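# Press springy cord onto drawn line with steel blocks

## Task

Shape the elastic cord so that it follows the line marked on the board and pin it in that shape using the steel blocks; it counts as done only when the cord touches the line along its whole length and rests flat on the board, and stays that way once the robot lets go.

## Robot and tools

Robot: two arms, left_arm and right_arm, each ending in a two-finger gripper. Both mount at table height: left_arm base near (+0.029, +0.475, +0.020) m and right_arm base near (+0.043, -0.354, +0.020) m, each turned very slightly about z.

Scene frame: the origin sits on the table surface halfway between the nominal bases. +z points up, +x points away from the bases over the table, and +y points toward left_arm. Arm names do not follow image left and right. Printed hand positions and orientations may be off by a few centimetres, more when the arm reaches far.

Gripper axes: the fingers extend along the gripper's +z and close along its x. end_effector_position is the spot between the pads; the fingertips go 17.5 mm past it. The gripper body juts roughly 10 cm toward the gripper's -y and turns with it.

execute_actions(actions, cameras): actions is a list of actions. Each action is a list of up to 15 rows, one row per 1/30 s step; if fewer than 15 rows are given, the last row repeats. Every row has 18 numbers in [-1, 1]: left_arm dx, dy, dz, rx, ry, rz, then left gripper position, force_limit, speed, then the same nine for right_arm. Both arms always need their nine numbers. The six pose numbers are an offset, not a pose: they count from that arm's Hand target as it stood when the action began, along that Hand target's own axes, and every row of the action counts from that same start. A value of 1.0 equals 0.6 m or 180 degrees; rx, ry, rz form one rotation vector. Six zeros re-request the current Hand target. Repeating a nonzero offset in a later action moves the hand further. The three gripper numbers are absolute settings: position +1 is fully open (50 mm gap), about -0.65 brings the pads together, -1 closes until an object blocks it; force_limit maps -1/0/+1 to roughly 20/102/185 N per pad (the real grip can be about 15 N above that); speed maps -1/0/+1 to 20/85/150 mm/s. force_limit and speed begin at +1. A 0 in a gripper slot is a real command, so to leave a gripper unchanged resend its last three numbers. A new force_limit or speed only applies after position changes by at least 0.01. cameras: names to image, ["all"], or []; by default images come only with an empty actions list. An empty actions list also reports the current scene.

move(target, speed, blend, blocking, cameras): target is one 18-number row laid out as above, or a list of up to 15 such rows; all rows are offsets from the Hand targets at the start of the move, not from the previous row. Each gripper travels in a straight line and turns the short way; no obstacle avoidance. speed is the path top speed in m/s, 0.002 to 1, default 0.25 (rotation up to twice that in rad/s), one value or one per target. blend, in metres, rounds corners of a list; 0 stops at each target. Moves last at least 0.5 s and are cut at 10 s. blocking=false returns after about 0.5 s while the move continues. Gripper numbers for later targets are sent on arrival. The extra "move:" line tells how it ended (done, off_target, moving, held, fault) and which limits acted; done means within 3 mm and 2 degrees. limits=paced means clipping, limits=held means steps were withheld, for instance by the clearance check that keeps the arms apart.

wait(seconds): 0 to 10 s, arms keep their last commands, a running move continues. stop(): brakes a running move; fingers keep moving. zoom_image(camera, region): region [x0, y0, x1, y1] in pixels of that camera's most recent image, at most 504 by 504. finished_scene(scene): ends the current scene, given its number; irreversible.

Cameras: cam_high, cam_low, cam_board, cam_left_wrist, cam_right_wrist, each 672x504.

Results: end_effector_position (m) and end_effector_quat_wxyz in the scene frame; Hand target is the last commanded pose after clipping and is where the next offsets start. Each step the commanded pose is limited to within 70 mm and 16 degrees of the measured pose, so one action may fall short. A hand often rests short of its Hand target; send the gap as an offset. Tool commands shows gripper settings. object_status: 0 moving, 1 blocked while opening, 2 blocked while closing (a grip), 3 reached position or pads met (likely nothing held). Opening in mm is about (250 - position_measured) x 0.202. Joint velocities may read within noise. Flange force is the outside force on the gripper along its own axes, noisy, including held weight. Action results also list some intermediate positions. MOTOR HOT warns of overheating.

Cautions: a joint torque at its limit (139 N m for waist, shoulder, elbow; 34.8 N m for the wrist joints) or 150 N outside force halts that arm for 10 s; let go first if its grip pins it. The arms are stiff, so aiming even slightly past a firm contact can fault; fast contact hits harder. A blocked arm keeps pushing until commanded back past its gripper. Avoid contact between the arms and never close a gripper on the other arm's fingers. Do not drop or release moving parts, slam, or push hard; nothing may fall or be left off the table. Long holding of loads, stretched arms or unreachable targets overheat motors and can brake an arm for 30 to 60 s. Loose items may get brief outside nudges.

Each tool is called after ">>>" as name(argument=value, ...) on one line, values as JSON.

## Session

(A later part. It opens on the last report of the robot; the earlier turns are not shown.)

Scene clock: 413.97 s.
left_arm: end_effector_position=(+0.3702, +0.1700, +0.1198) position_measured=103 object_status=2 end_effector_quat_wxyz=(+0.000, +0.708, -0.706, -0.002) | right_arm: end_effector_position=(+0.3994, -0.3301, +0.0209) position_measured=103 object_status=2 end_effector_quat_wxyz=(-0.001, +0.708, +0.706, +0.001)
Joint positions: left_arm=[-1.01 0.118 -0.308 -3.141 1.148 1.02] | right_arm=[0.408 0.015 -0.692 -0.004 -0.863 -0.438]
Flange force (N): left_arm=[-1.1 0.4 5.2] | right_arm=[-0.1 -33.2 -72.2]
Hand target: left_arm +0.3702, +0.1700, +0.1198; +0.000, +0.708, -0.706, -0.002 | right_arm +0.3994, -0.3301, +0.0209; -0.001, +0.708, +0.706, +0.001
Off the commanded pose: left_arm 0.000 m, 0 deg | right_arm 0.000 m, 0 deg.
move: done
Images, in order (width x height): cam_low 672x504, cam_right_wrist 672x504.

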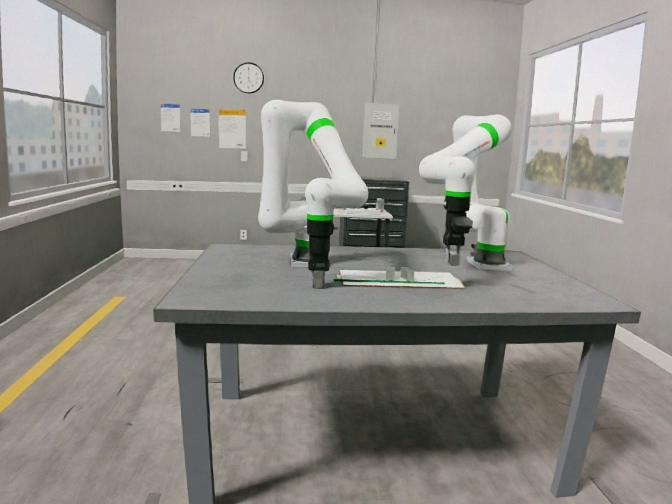

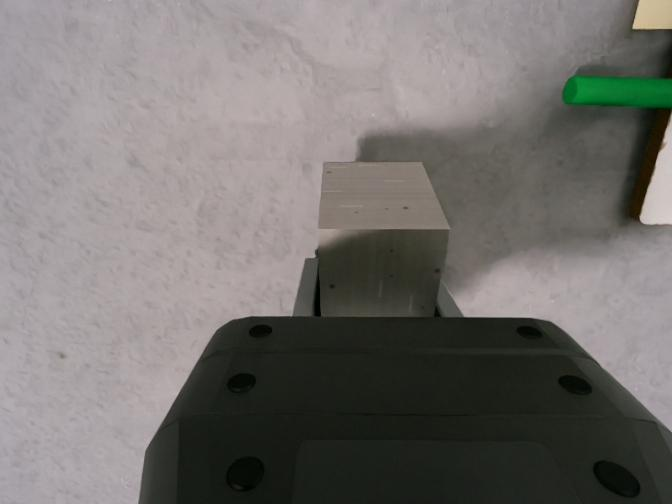

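>>> move(target=[[0,0,0,0,0,0,-1,-0.7,0,0,0,-0.02,0,0,0,-1,-0.7,0],[0,0,0,0,0,0,-1,-0.7,0,0,0,-0.02,-0.13,0,0,-1,-0.7,0]], speed=[0.05,0.15], cameras=["cam_right_wrist","cam_low"])

>>> zoom_image(camera="cam_right_wrist", region=[250, 120, 550, 330])

Scene clock: 420.97 s.
left_arm: end_effector_position=(+0.3702, +0.1700, +0.1198) position_measured=103 object_status=2 end_effector_quat_wxyz=(+0.000, +0.708, -0.706, -0.002) | right_arm: end_effector_position=(+0.3994, -0.3302, +0.0329) position_measured=103 object_status=2 end_effector_quat_wxyz=(+0.143, +0.694, +0.691, +0.144)
Joint positions: left_arm=[-1.01 0.118 -0.308 -3.141 1.148 1.02] | right_arm=[0.576 -0.341 -1.161 0.526 -0.464 -1.049]
Flange force (N): left_arm=[-1.0 0.6 5.5] | right_arm=no reading
Hand target: left_arm +0.3702, +0.1700, +0.1198; +0.000, +0.708, -0.706, -0.002 | right_arm +0.3994, -0.3302, +0.0329; +0.143, +0.694, +0.691, +0.144
Off the commanded pose: left_arm 0.000 m, 0 deg | right_arm 0.000 m, 0 deg.
move: done
Images, in order (width x height): cam_low 672x504, cam_right_wrist 672x504.

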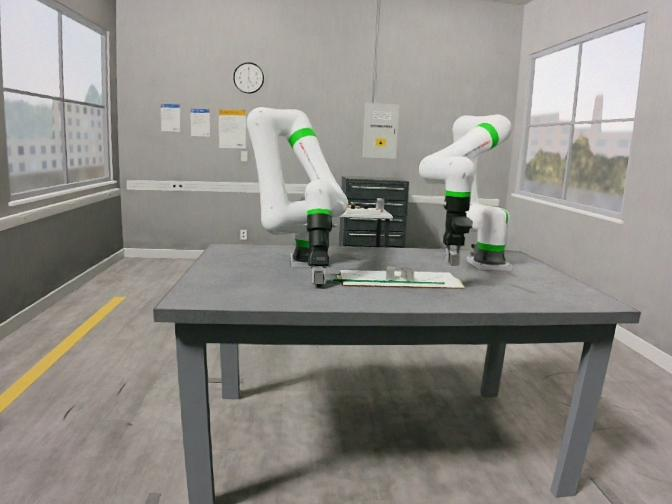

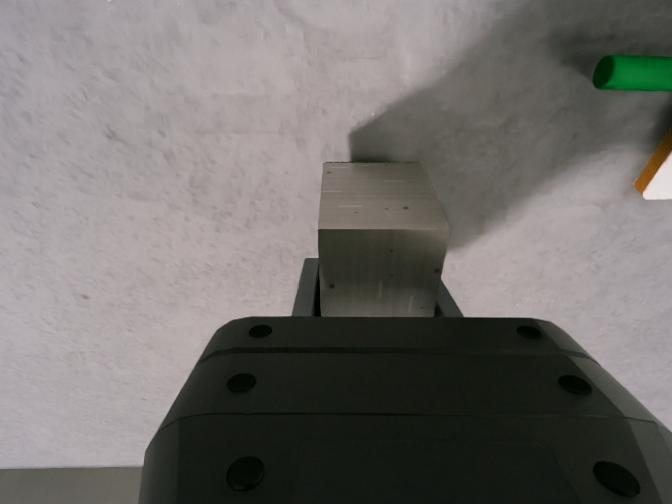

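Scaled by 1.680.

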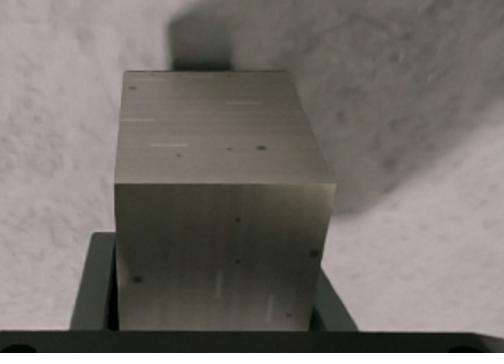

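>>> move(target=[[0,0,0,0,0,0,-1,-0.7,0,0,0,0,0.045,0,0,-1,-0.7,0]], speed=0.15, cameras=["cam_right_wrist"])

>>> move(target=[0,0,0,0,0,0,-1,-0.7,0,0,0.0018,0.0065,0,0,0,-1,-0.7,0], speed=0.02)

>>> move(target=[0,0,0,0,0,0,-1,-0.7,0,0,0.0012,0.0043,0,0,0,-1,-0.7,0], speed=0.02)

Scene clock: 429.57 s.
left_arm: end_effector_position=(+0.3702, +0.1700, +0.1198) position_measured=103 object_status=2 end_effector_quat_wxyz=(+0.000, +0.708, -0.706, -0.002) | right_arm: end_effector_position=(+0.3994, -0.3302, +0.0329) position_measured=103 object_status=2 end_effector_quat_wxyz=(+0.093, +0.702, +0.699, +0.095)
Joint positions: left_arm=[-1.01 0.118 -0.308 -3.141 1.148 1.02] | right_arm=[0.534 -0.232 -0.975 0.244 -0.613 -0.752]
Flange force (N): left_arm=[-0.9 0.4 5.1] | right_arm=[2.1 -10.8 1.5]
Hand target: left_arm +0.3702, +0.1700, +0.1198; +0.000, +0.708, -0.706, -0.002 | right_arm +0.3994, -0.3302, +0.0329; +0.093, +0.702, +0.699, +0.095
Off the commanded pose: left_arm 0.000 m, 0 deg | right_arm 0.000 m, 0 deg.
move: done
Images, in order (width x height): cam_right_wrist 672x504.

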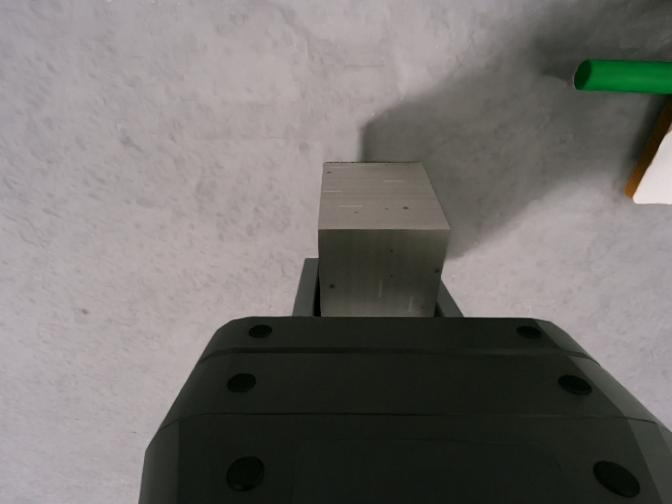

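Scene clock: 430.33 s.
left_arm: end_effector_position=(+0.3702, +0.1700, +0.1198) position_measured=103 object_status=2 end_effector_quat_wxyz=(+0.000, +0.708, -0.706, -0.002) | right_arm: end_effector_position=(+0.4015, -0.3302, +0.0295) position_measured=103 object_status=2 end_effector_quat_wxyz=(+0.093, +0.702, +0.699, +0.095)
Joint positions: left_arm=[-1.01 0.118 -0.308 -3.141 1.148 1.02] | right_arm=[0.529 -0.216 -0.974 0.248 -0.597 -0.752]
Flange force (N): left_arm=[-0.7 0.3 5.1] | right_arm=[1.6 -11.1 2.0]
Hand target: left_arm +0.3702, +0.1700, +0.1198; +0.000, +0.708, -0.706, -0.002 | right_arm +0.4015, -0.3302, +0.0294; +0.093, +0.702, +0.699, +0.095
Off the commanded pose: left_arm 0.000 m, 0 deg | right_arm 0.000 m, 0 deg.
move: done

Scene clock: 431.07 s.
left_arm: end_effector_position=(+0.3702, +0.1700, +0.1198) position_measured=103 object_status=2 end_effector_quat_wxyz=(+0.000, +0.708, -0.706, -0.002) | right_arm: end_effector_position=(+0.4029, -0.3302, +0.0272) position_measured=103 object_status=2 end_effector_quat_wxyz=(+0.093, +0.702, +0.699, +0.095)
Joint positions: left_arm=[-1.01 0.118 -0.308 -3.141 1.148 1.02] | right_arm=[0.525 -0.205 -0.974 0.25 -0.587 -0.752]
Flange force (N): left_arm=[-0.7 0.3 5.4] | right_arm=[1.2 -11.0 0.9]
Hand target: left_arm +0.3702, +0.1700, +0.1198; +0.000, +0.708, -0.706, -0.002 | right_arm +0.4029, -0.3302, +0.0271; +0.093, +0.702, +0.699, +0.095
Off the commanded pose: left_arm 0.000 m, 0 deg | right_arm 0.000 m, 0 deg.
move: done

>>> move(target=[0,0,0,0,0,0,-1,-0.7,0,0,-0.0012,0.0043,0,0,0,-1,-0.7,0], speed=0.02)

>>> move(target=[0,0,0,0,0,0,-1,-0.7,0,0,-0.001,0.0035,0,0,0,-1,-0.7,0], speed=0.02, cameras=["cam_right_wrist"])

Scene clock: 434.57 s.
left_arm: end_effector_position=(+0.3702, +0.1700, +0.1198) position_measured=103 object_status=2 end_effector_quat_wxyz=(+0.000, +0.708, -0.706, -0.002) | right_arm: end_effector_position=(+0.4029, -0.3302, +0.0245) position_measured=103 object_status=2 end_effector_quat_wxyz=(+0.093, +0.702, +0.699, +0.095)
Joint positions: left_arm=[-1.01 0.118 -0.308 -3.141 1.148 1.02] | right_arm=[0.525 -0.199 -0.978 0.254 -0.576 -0.757]
Flange force (N): left_arm=[-0.9 0.5 5.2] | right_arm=[2.2 -9.8 1.0]
Hand target: left_arm +0.3702, +0.1700, +0.1198; +0.000, +0.708, -0.706, -0.002 | right_arm +0.4029, -0.3302, +0.0245; +0.093, +0.702, +0.699, +0.095
Off the commanded pose: left_arm 0.000 m, 0 deg | right_arm 0.000 m, 0 deg.
move: done

Scene clock: 435.27 s.
left_arm: end_effector_position=(+0.3702, +0.1700, +0.1198) position_measured=103 object_status=2 end_effector_quat_wxyz=(+0.000, +0.708, -0.706, -0.002) | right_arm: end_effector_position=(+0.4028, -0.3302, +0.0223) position_measured=103 object_status=2 end_effector_quat_wxyz=(+0.093, +0.702, +0.699, +0.095)
Joint positions: left_arm=[-1.01 0.118 -0.308 -3.141 1.148 1.02] | right_arm=[0.524 -0.193 -0.982 0.258 -0.567 -0.76]
Flange force (N): left_arm=[-0.4 0.0 4.9] | right_arm=[1.6 -9.6 1.8]
Hand target: left_arm +0.3702, +0.1700, +0.1198; +0.000, +0.708, -0.706, -0.002 | right_arm +0.4028, -0.3302, +0.0223; +0.093, +0.702, +0.699, +0.095
Off the commanded pose: left_arm 0.000 m, 0 deg | right_arm 0.000 m, 0 deg.
move: done
Images, in order (width x height): cam_right_wrist 672x504.

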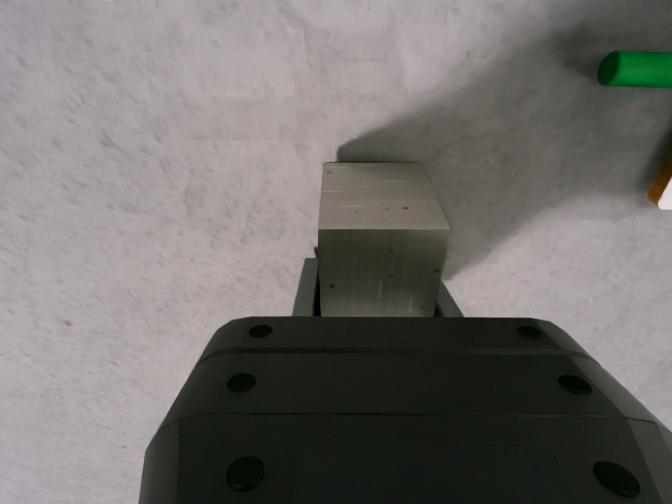

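>>> move(target=[0,0,0,0,0,0,-1,-0.7,0,0,-0.0009,0.0033,0,0,0,-1,-0.7,0], speed=0.02)

>>> move(target=[0,0,0,0,0,0,-1,-0.7,0,0,-0.0007,0.0026,0,0,0,-1,-0.7,0], speed=0.02, cameras=["cam_right_wrist"])

Scene clock: 439.00 s.
left_arm: end_effector_position=(+0.3702, +0.1700, +0.1198) position_measured=103 object_status=2 end_effector_quat_wxyz=(+0.000, +0.708, -0.706, -0.002) | right_arm: end_effector_position=(+0.4029, -0.3302, +0.0203) position_measured=103 object_status=2 end_effector_quat_wxyz=(+0.093, +0.702, +0.699, +0.095)
Joint positions: left_arm=[-1.01 0.118 -0.308 -3.141 1.148 1.02] | right_arm=[0.524 -0.188 -0.985 0.261 -0.559 -0.764]
Flange force (N): left_arm=[-1.3 0.5 5.3] | right_arm=[1.8 -4.9 3.5]
Hand target: left_arm +0.3702, +0.1700, +0.1198; +0.000, +0.708, -0.706, -0.002 | right_arm +0.4029, -0.3302, +0.0202; +0.093, +0.702, +0.699, +0.095
Off the commanded pose: left_arm 0.000 m, 0 deg | right_arm 0.000 m, 0 deg.
move: done

Scene clock: 439.70 s.
left_arm: end_effector_position=(+0.3702, +0.1700, +0.1198) position_measured=103 object_status=2 end_effector_quat_wxyz=(+0.000, +0.708, -0.706, -0.002) | right_arm: end_effector_position=(+0.4029, -0.3301, +0.0187) position_measured=103 object_status=2 end_effector_quat_wxyz=(+0.093, +0.702, +0.699, +0.095)
Joint positions: left_arm=[-1.01 0.118 -0.308 -3.141 1.148 1.02] | right_arm=[0.524 -0.183 -0.987 0.264 -0.553 -0.767]
Flange force (N): left_arm=[-0.6 0.2 5.3] | right_arm=[1.7 -10.5 -9.4]
Hand target: left_arm +0.3702, +0.1700, +0.1198; +0.000, +0.708, -0.706, -0.002 | right_arm +0.4029, -0.3301, +0.0186; +0.093, +0.702, +0.699, +0.095
Off the commanded pose: left_arm 0.000 m, 0 deg | right_arm 0.000 m, 0 deg.
move: done
Images, in order (width x height): cam_right_wrist 672x504.

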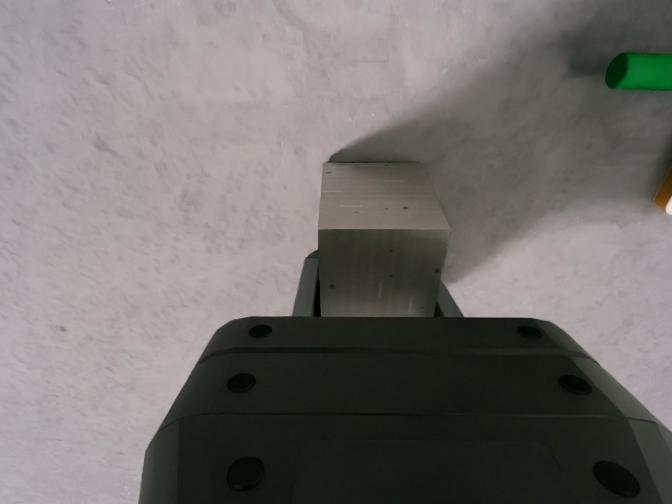

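>>> move(target=[[0,0,0,0,0,0,-1,-0.7,0,0,0,0,0,0,0,0.9,-0.7,-0.5],[0,0,0,0,0,0,-1,-0.7,0,0,0,-0.12,0,0,0,0.9,-0.7,-0.5],[0,0,0,0,0,0,-1,-0.7,0,0,-0.03,-0.12,0.085,0,0,0.9,-0.7,-0.5]], speed=[0.05,0.1,0.2], cameras=["cam_right_wrist","cam_board"])

Scene clock: 444.37 s.
left_arm: end_effector_position=(+0.3702, +0.1700, +0.1198) position_measured=103 object_status=2 end_effector_quat_wxyz=(+0.000, +0.708, -0.706, -0.002) | right_arm: end_effector_position=(+0.3665, -0.3302, +0.0833) position_measured=18 object_status=3 end_effector_quat_wxyz=(-0.001, +0.708, +0.706, +0.001)
Joint positions: left_arm=[-1.01 0.118 -0.308 -3.141 1.148 1.02] | right_arm=[0.454 -0.192 -0.7 -0.003 -1.061 -0.485]
Flange force (N): left_arm=[-1.1 0.8 5.2] | right_arm=[0.7 -8.8 -2.3]
Hand target: left_arm +0.3702, +0.1700, +0.1198; +0.000, +0.708, -0.706, -0.002 | right_arm +0.3665, -0.3302, +0.0833; -0.001, +0.708, +0.706, +0.001
Off the commanded pose: left_arm 0.000 m, 0 deg | right_arm 0.000 m, 0 deg.
move: done
Images, in order (width x height): cam_board 672x504, cam_right_wrist 672x504.

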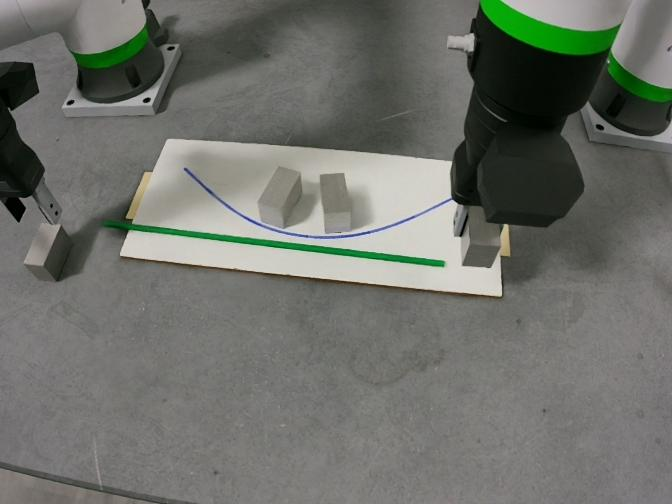

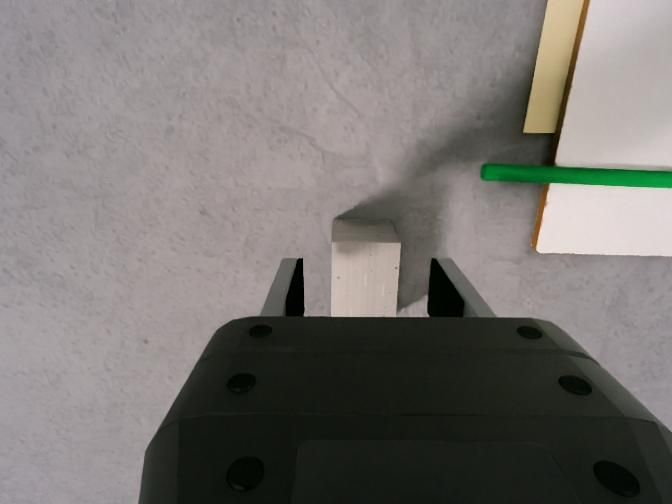

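>>> move(target=[0,0,0,0,0,0,-1,-0.7,0,0.1833,-0.0358,-0.0445,0,0,-0.487,0.3,-0.9,0], speed=0.3, cameras=["cam_right_wrist","cam_board"])

Scene clock: 452.13 s.
left_arm: end_effector_position=(+0.3702, +0.1700, +0.1198) position_measured=103 object_status=2 end_effector_quat_wxyz=(+0.000, +0.708, -0.706, -0.002) | right_arm: end_effector_position=(+0.3454, -0.2202, +0.1103) position_measured=107 object_status=3 end_effector_quat_wxyz=(+0.000, +0.022, +1.000, +0.002)
Joint positions: left_arm=[-1.01 0.118 -0.308 -3.141 1.148 1.02] | right_arm=[0.79 -0.212 -0.646 -0.002 -1.135 0.709]
Flange force (N): left_arm=[-1.0 0.7 5.4] | right_arm=[8.1 -2.2 -0.2]
Hand target: left_arm +0.3702, +0.1700, +0.1198; +0.000, +0.708, -0.706, -0.002 | right_arm +0.3454, -0.2202, +0.1103; +0.000, +0.022, +1.000, +0.002
Off the commanded pose: left_arm 0.000 m, 0 deg | right_arm 0.000 m, 0 deg.
move: done
Images, in order (width x height): cam_board 672x504, cam_right_wrist 672x504.

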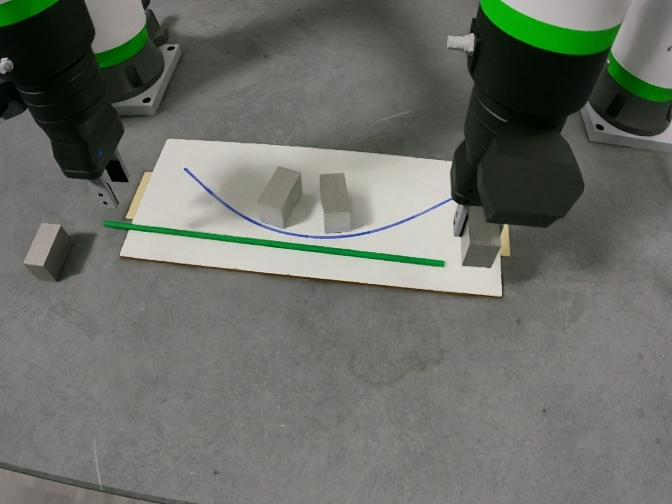

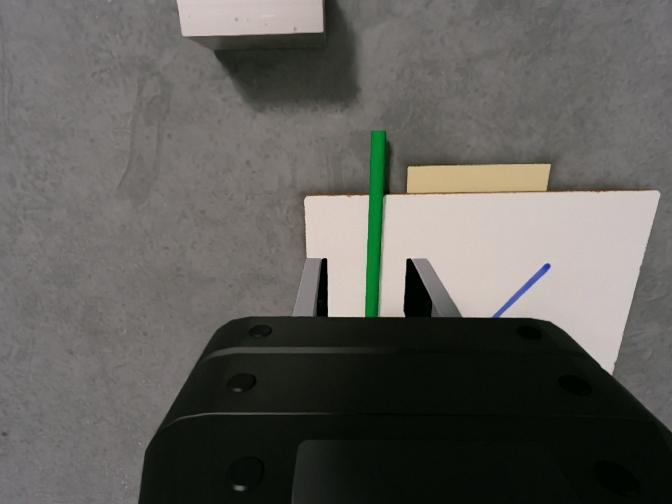

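>>> move(target=[[0,0,0,0,0,0,-1,-0.7,0,0.0183,0,0.136,0,0,0,0.3,-0.9,0],[0,0,0,0,0,0,-1,-0.7,0,0.0183,0,0.136,0,0,0,-1,-0.9,-0.5],[0,0,0,0,0,0,-1,-0.7,0,0.0183,0,0.131,0,0,0,-1,-0.9,-0.5],[0,0,0,0,0,0,-1,-0.7,0,0.0523,0.0885,0.131,0,0,-0.0033,-1,-0.9,-0.5],[0,0,0,0,0,0,-1,-0.7,0,0.0523,0.0885,0.136,0,0,-0.0033,-1,-0.9,-0.5]], speed=[0.12,0.1,0.05,0.06,0.05], cameras=["cam_board"])

>>> zoom_image(camera="cam_board", region=[120, 120, 500, 300])

Scene clock: 465.57 s.
left_arm: end_effector_position=(+0.3702, +0.1700, +0.1198) position_measured=103 object_status=2 end_effector_quat_wxyz=(+0.000, +0.708, -0.706, -0.002) | right_arm: end_effector_position=(+0.3165, -0.1655, +0.0290) position_measured=221 object_status=2 end_effector_quat_wxyz=(+0.000, +0.017, +1.000, +0.002)
Joint positions: left_arm=[-1.01 0.118 -0.308 -3.141 1.148 1.02] | right_arm=[0.975 -0.071 -0.751 -0.002 -0.888 0.534]
Flange force (N): left_arm=[-0.6 0.6 5.2] | right_arm=[8.8 -5.0 -1.8]
Hand target: left_arm +0.3702, +0.1700, +0.1198; +0.000, +0.708, -0.706, -0.002 | right_arm +0.3165, -0.1655, +0.0289; +0.000, +0.017, +1.000, +0.002
Off the commanded pose: left_arm 0.000 m, 0 deg | right_arm 0.000 m, 0 deg.
move: done
Images, in order (width x height): cam_board 672x504.

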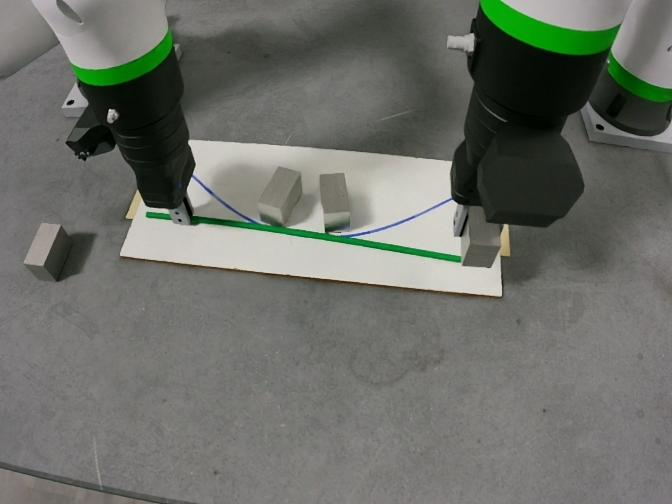

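Scaled by 1.326.

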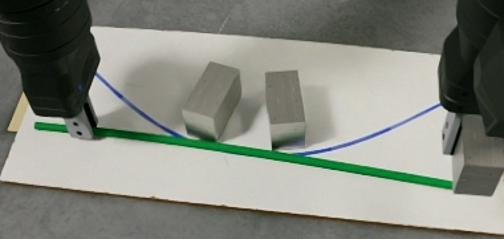

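>>> move(target=[[0,0,0,0,0,0,-1,-0.7,0,0,0,0,0,0,0,0.3,-0.7,-0.5],[0,0,0,0,0,0,-1,-0.7,0,0,0,-0.135,0,0,0,0.9,-0.7,-0.5],[0.0083,-0.033,0.07,0,0,0,-1,-0.7,0,-0.1486,-0.2658,-0.085,0,0,0.49,0.9,-0.7,0],[0.0083,-0.033,0.07,0,0,0,-1,-0.7,0,-0.1486,-0.2658,0.0075,0,0,0.49,0.9,-0.7,0],[0.0083,-0.033,0.07,0,0,0,-1,-0.7,0,-0.1486,-0.2658,0.0075,0,0,0.49,-1,-0.3,0],[0.0083,-0.033,0.07,0,0,0,-1,-0.7,0,-0.1486,-0.2658,-0.08,0,0,0.49,-1,-0.3,0]], speed=[0.1,0.15,0.4,0.12,0.1,0.15], cameras=["cam_left_wrist","cam_right_wrist","cam_board"])

>>> zoom_image(camera="cam_board", region=[120, 120, 500, 300])

Scene clock: 483.73 s.
left_arm: end_effector_position=(+0.3899, +0.1652, +0.0778) position_measured=103 object_status=2 end_effector_quat_wxyz=(+0.000, +0.708, -0.706, -0.002) | right_arm: end_effector_position=(+0.4001, -0.3282, +0.0764) position_measured=104 object_status=2 end_effector_quat_wxyz=(-0.001, +0.708, +0.706, +0.001)
Joint positions: left_arm=[-0.979 0.21 -0.31 -3.142 1.054 0.989] | right_arm=[0.412 -0.084 -0.627 -0.003 -1.026 -0.442]
Flange force (N): left_arm=[-0.9 0.5 5.4] | right_arm=[0.0 -9.2 4.2]
Hand target: left_arm +0.3899, +0.1652, +0.0778; +0.000, +0.708, -0.706, -0.002 | right_arm +0.4001, -0.3281, +0.0764; -0.001, +0.708, +0.706, +0.001
Off the commanded pose: left_arm 0.000 m, 0 deg | right_arm 0.000 m, 0 deg.
move: done
Images, in order (width x height): cam_board 672x504, cam_left_wrist 672x504, cam_right_wrist 672x504.

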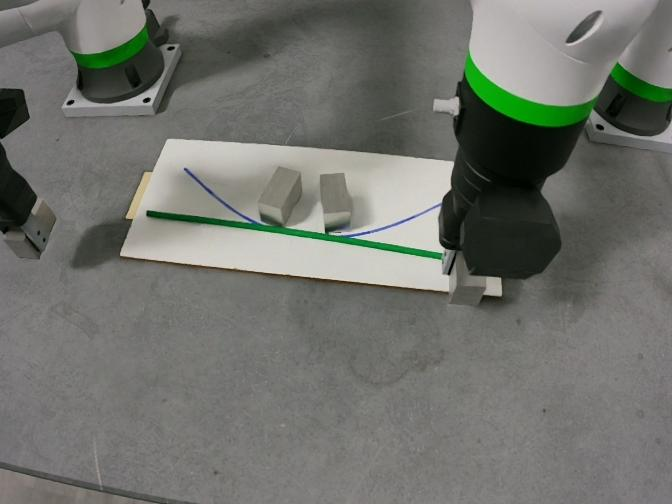

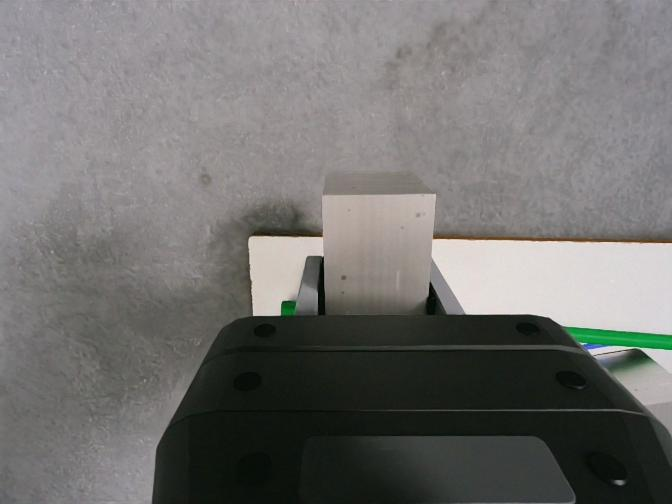

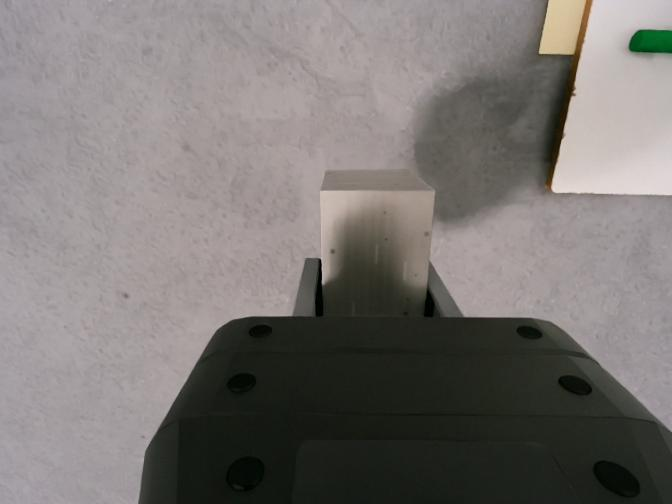

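Scaled by 1.326.

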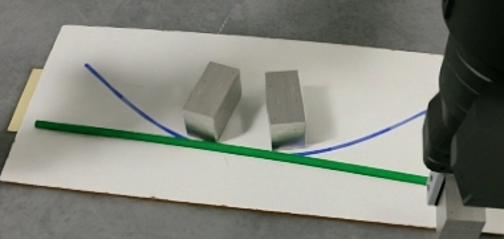

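>>> move(target=[-0.03,0,0.075,0,0,0,-1,-0.7,0,0.228,-0.0417,0,0,0,0,-1,-0.3,0], speed=[0.25], cameras=["cam_left_wrist","cam_right_wrist","cam_board"])

Scene clock: 490.10 s.
left_arm: end_effector_position=(+0.3898, +0.1833, +0.0328) position_measured=103 object_status=2 end_effector_quat_wxyz=(+0.000, +0.708, -0.706, -0.002) | right_arm: end_effector_position=(+0.3755, -0.1913, +0.0768) position_measured=104 object_status=2 end_effector_quat_wxyz=(-0.001, +0.708, +0.706, +0.001)
Joint positions: left_arm=[-0.957 0.247 -0.388 -3.141 0.939 0.967] | right_arm=[0.783 -0.052 -0.597 -0.003 -1.024 -0.814]
Flange force (N): left_arm=[-0.8 0.6 4.8] | right_arm=[-2.5 -8.2 4.2]
Hand target: left_arm +0.3898, +0.1833, +0.0328; +0.000, +0.708, -0.706, -0.002 | right_arm +0.3755, -0.1913, +0.0768; -0.001, +0.708, +0.706, +0.001
Off the commanded pose: left_arm 0.000 m, 0 deg | right_arm 0.000 m, 0 deg.
move: done
Images, in order (width x height): cam_board 672x504, cam_left_wrist 672x504, cam_right_wrist 672x504.

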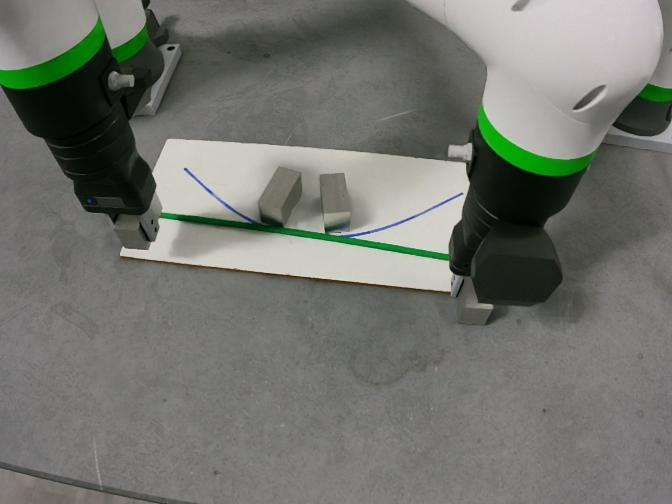

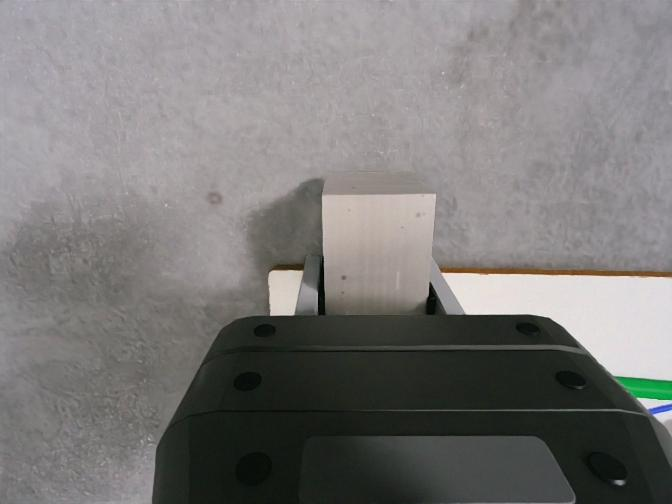

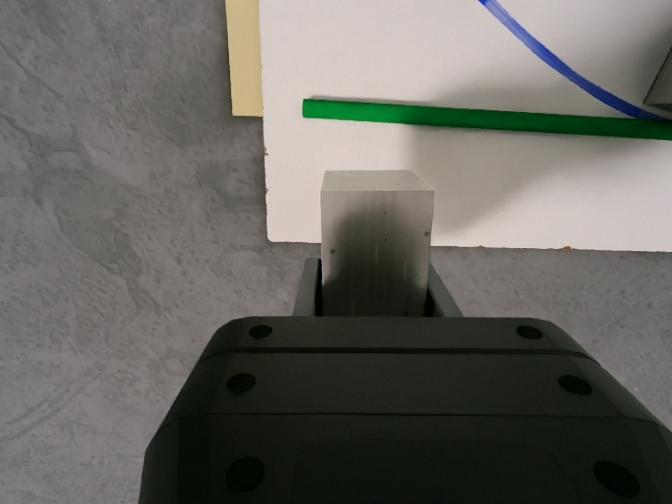

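>>> move(target=[[0,0,0,0,0,0,-1,-0.7,0,0,0,0.0743,0,0,0,-1,-0.3,0],[-0.0028,0.108,0,0,0,-0.1111,-1,-0.7,0,-0.0115,-0.0958,0.0743,0,0,0.11,-1,-0.3,0],[-0.0043,0.1928,0,0,0,-0.2056,-1,-0.7,0,-0.0279,-0.1594,0.0743,0,0,0.2122,-1,-0.3,0]], speed=[0.06,0.05,0.04], blend=[0,0.01,0], cameras=["cam_left_wrist","cam_right_wrist","cam_board"])

>>> zoom_image(camera="cam_board", region=[120, 120, 500, 300])

Scene clock: 507.50 s.
left_arm: end_effector_position=(+0.2741, +0.1856, +0.0330) position_measured=103 object_status=2 end_effector_quat_wxyz=(-0.001, +0.896, -0.445, -0.001) | right_arm: end_effector_position=(+0.2798, -0.2076, +0.0322) position_measured=104 object_status=2 end_effector_quat_wxyz=(-0.001, +0.900, +0.436, +0.001)
Joint positions: left_arm=[-1.21 0.05 -0.62 -3.14 0.904 1.866] | right_arm=[1.009 -0.246 -0.883 -0.002 -0.931 -1.706]
Flange force (N): left_arm=[-2.3 0.7 4.7] | right_arm=[-7.8 -4.1 3.1]
Hand target: left_arm +0.2741, +0.1856, +0.0331; -0.001, +0.896, -0.445, -0.001 | right_arm +0.2798, -0.2076, +0.0322; -0.001, +0.900, +0.436, +0.001
Off the commanded pose: left_arm 0.000 m, 0 deg | right_arm 0.000 m, 0 deg.
move: done
Images, in order (width x height): cam_board 672x504, cam_left_wrist 672x504, cam_right_wrist 672x504.

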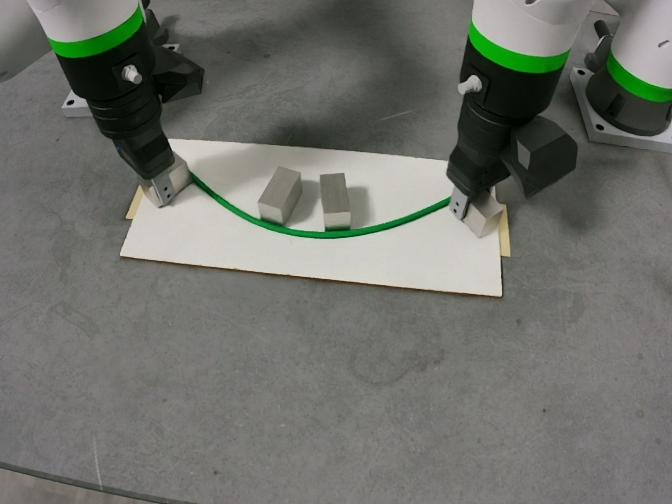

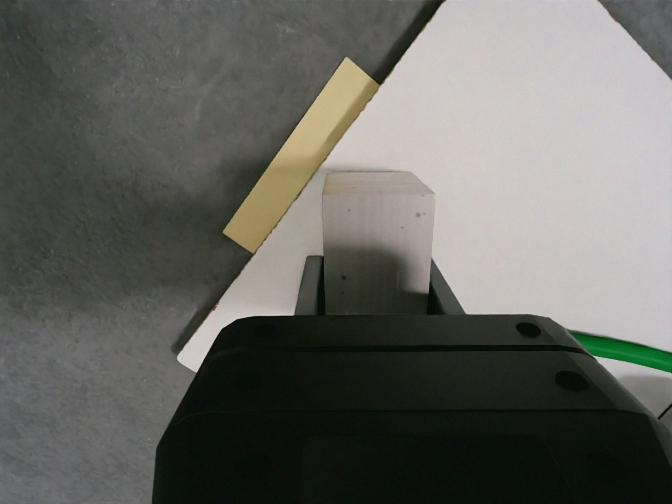

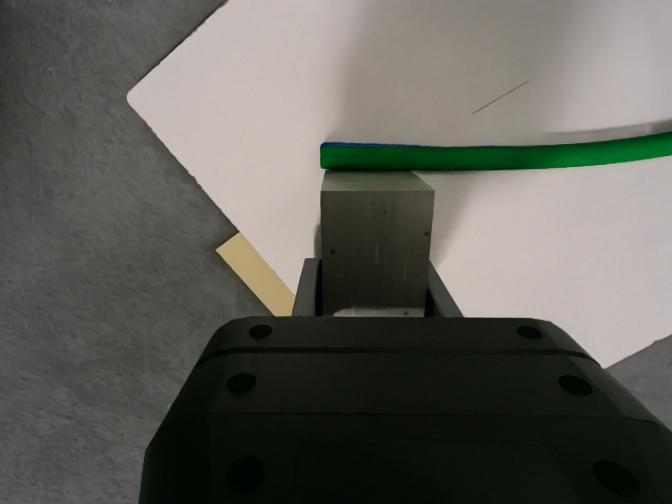

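Scaled by 1.326.

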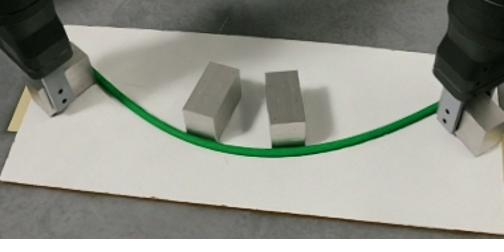

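>>> zoom_image(camera="cam_board", region=[330, 150, 510, 260])

>>> zoom_image(camera="cam_board", region=[150, 150, 330, 260])

Scaled by 2.800.

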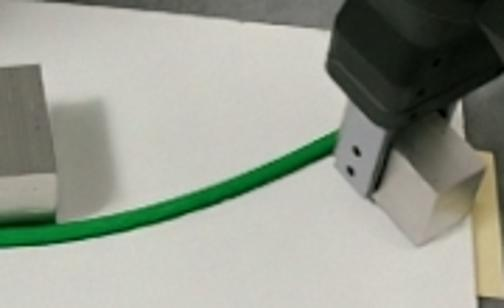

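Scaled by 2.800.

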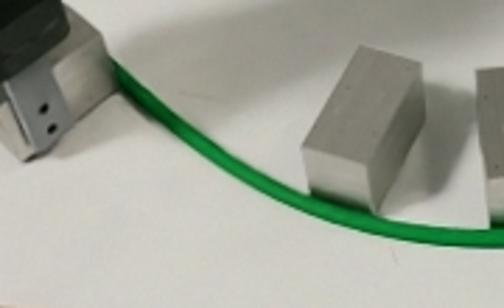

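>>> move(target=[[0,0.0017,0,0,0,0,-1,-0.7,0,0,-0.0027,0,0,0,0,-1,-0.3,0],[0,0.0017,0.0023,0,0,0,-1,-0.7,0,0,-0.0027,0.0018,0,0,0,-1,-0.3,0]], speed=0.02, cameras=["cam_right_wrist","cam_board"])

>>> zoom_image(camera="cam_board", region=[330, 150, 510, 260])

>>> zoom_image(camera="cam_right_wrist", region=[280, 90, 600, 250])

Scene clock: 517.53 s.
left_arm: end_effector_position=(+0.2733, +0.1850, +0.0317) position_measured=103 object_status=2 end_effector_quat_wxyz=(-0.001, +0.896, -0.445, -0.001) | right_arm: end_effector_position=(+0.2785, -0.2066, +0.0312) position_measured=104 object_status=2 end_effector_quat_wxyz=(-0.001, +0.900, +0.436, +0.001)
Joint positions: left_arm=[-1.213 0.052 -0.621 -3.141 0.901 1.869] | right_arm=[1.015 -0.245 -0.886 -0.002 -0.928 -1.712]
Flange force (N): left_arm=[-2.6 -0.8 3.1] | right_arm=[-8.5 -4.2 4.0]
Hand target: left_arm +0.2733, +0.1850, +0.0317; -0.001, +0.896, -0.445, -0.001 | right_arm +0.2785, -0.2066, +0.0311; -0.001, +0.900, +0.436, +0.001
Off the commanded pose: left_arm 0.000 m, 0 deg | right_arm 0.000 m, 0 deg.
move: done
Images, in order (width x height): cam_board 672x504, cam_right_wrist 672x504.

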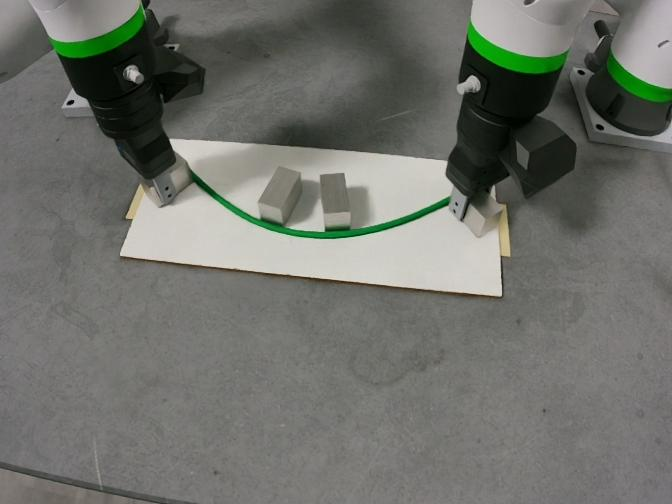

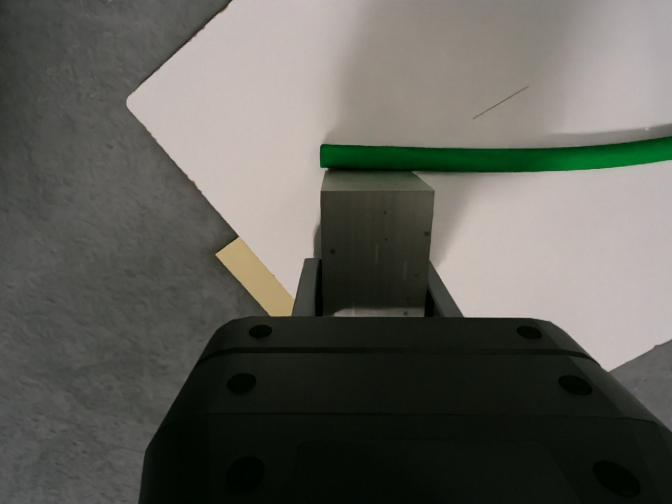

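Scaled by 2.800.

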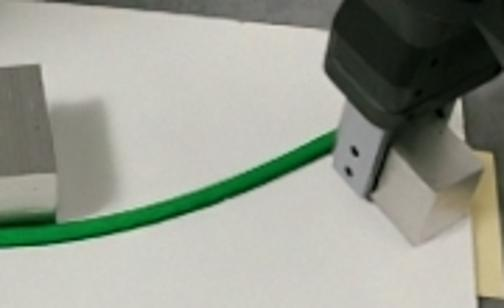

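Scaled by 1.575.

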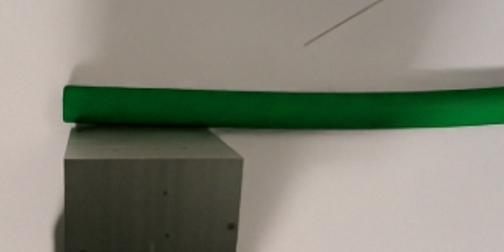

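>>> move(target=[[0,0,0,0,0,0,-1,-0.7,0,0,0,0.0005,0,0,0,-1,-0.3,0],[0,0,0,0,0,0,0.74,-0.7,-0.7,0,0,0.0005,0,0,0,0.74,-0.7,-0.7],[0,0,-0.2,0,0,0,0.74,-0.7,-0.7,0,0,-0.2,0,0,0,0.74,-0.7,-0.7]], speed=[0.02,0.05,0.12], cameras=["cam_left_wrist","cam_right_wrist","cam_board"])

>>> zoom_image(camera="cam_board", region=[330, 150, 510, 260])

>>> zoom_image(camera="cam_board", region=[150, 150, 330, 260])

Scene clock: 524.53 s.
left_arm: end_effector_position=(+0.2735, +0.1847, +0.1516) position_measured=42 object_status=3 end_effector_quat_wxyz=(-0.001, +0.896, -0.445, -0.001) | right_arm: end_effector_position=(+0.2785, -0.2070, +0.1511) position_measured=42 object_status=3 end_effector_quat_wxyz=(-0.001, +0.900, +0.436, +0.001)
Joint positions: left_arm=[-1.213 -0.114 -0.46 -3.141 1.227 1.869] | right_arm=[1.014 -0.428 -0.692 -0.002 -1.304 -1.712]
Flange force (N): left_arm=[-1.8 -0.7 -0.2] | right_arm=[-7.1 -3.9 1.6]
Hand target: left_arm +0.2735, +0.1847, +0.1517; -0.001, +0.896, -0.445, -0.001 | right_arm +0.2785, -0.2070, +0.1511; -0.001, +0.900, +0.436, +0.001
Off the commanded pose: left_arm 0.000 m, 0 deg | right_arm 0.000 m, 0 deg.
move: done
Images, in order (width x height): cam_board 672x504, cam_left_wrist 672x504, cam_right_wrist 672x504.

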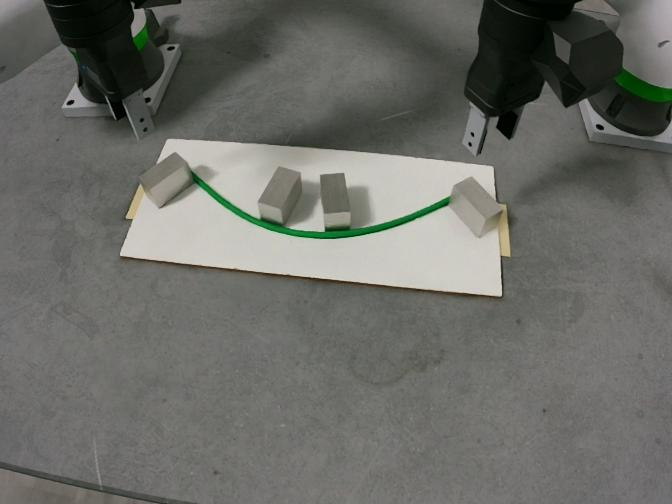

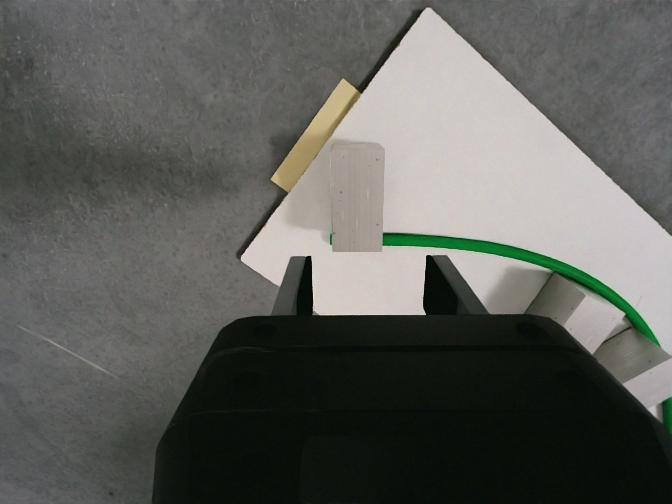

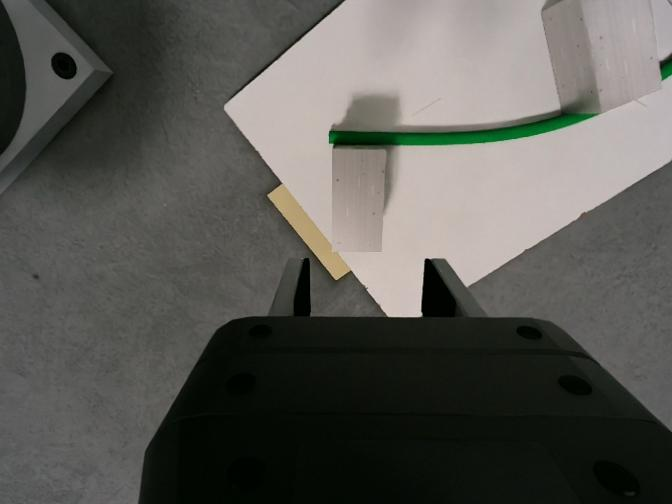

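Scaled by 2.800.

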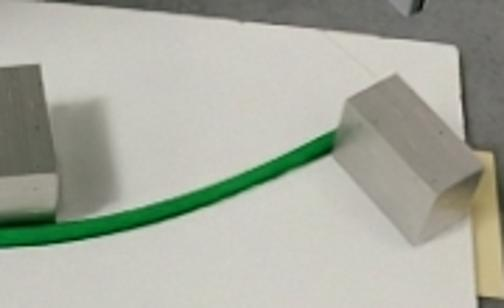

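Scaled by 2.800.

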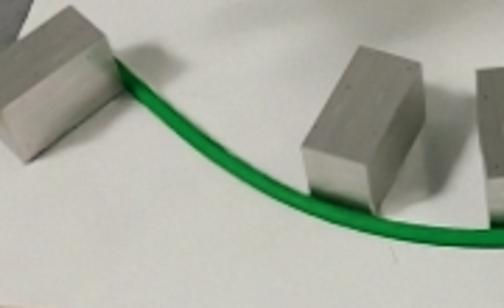

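>>> zoom_image(camera="cam_left_wrist", region=[310, 190, 670, 400])

>>> zoom_image(camera="cam_right_wrist", region=[310, 40, 670, 200])

Scaled by 1.400.

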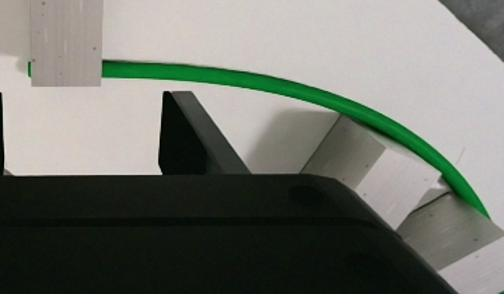

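Scaled by 1.400.

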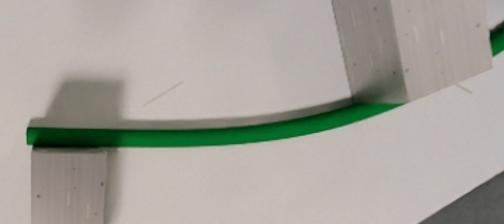

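>>> finished_scene(scene=1)

The scene is finished: the task was done.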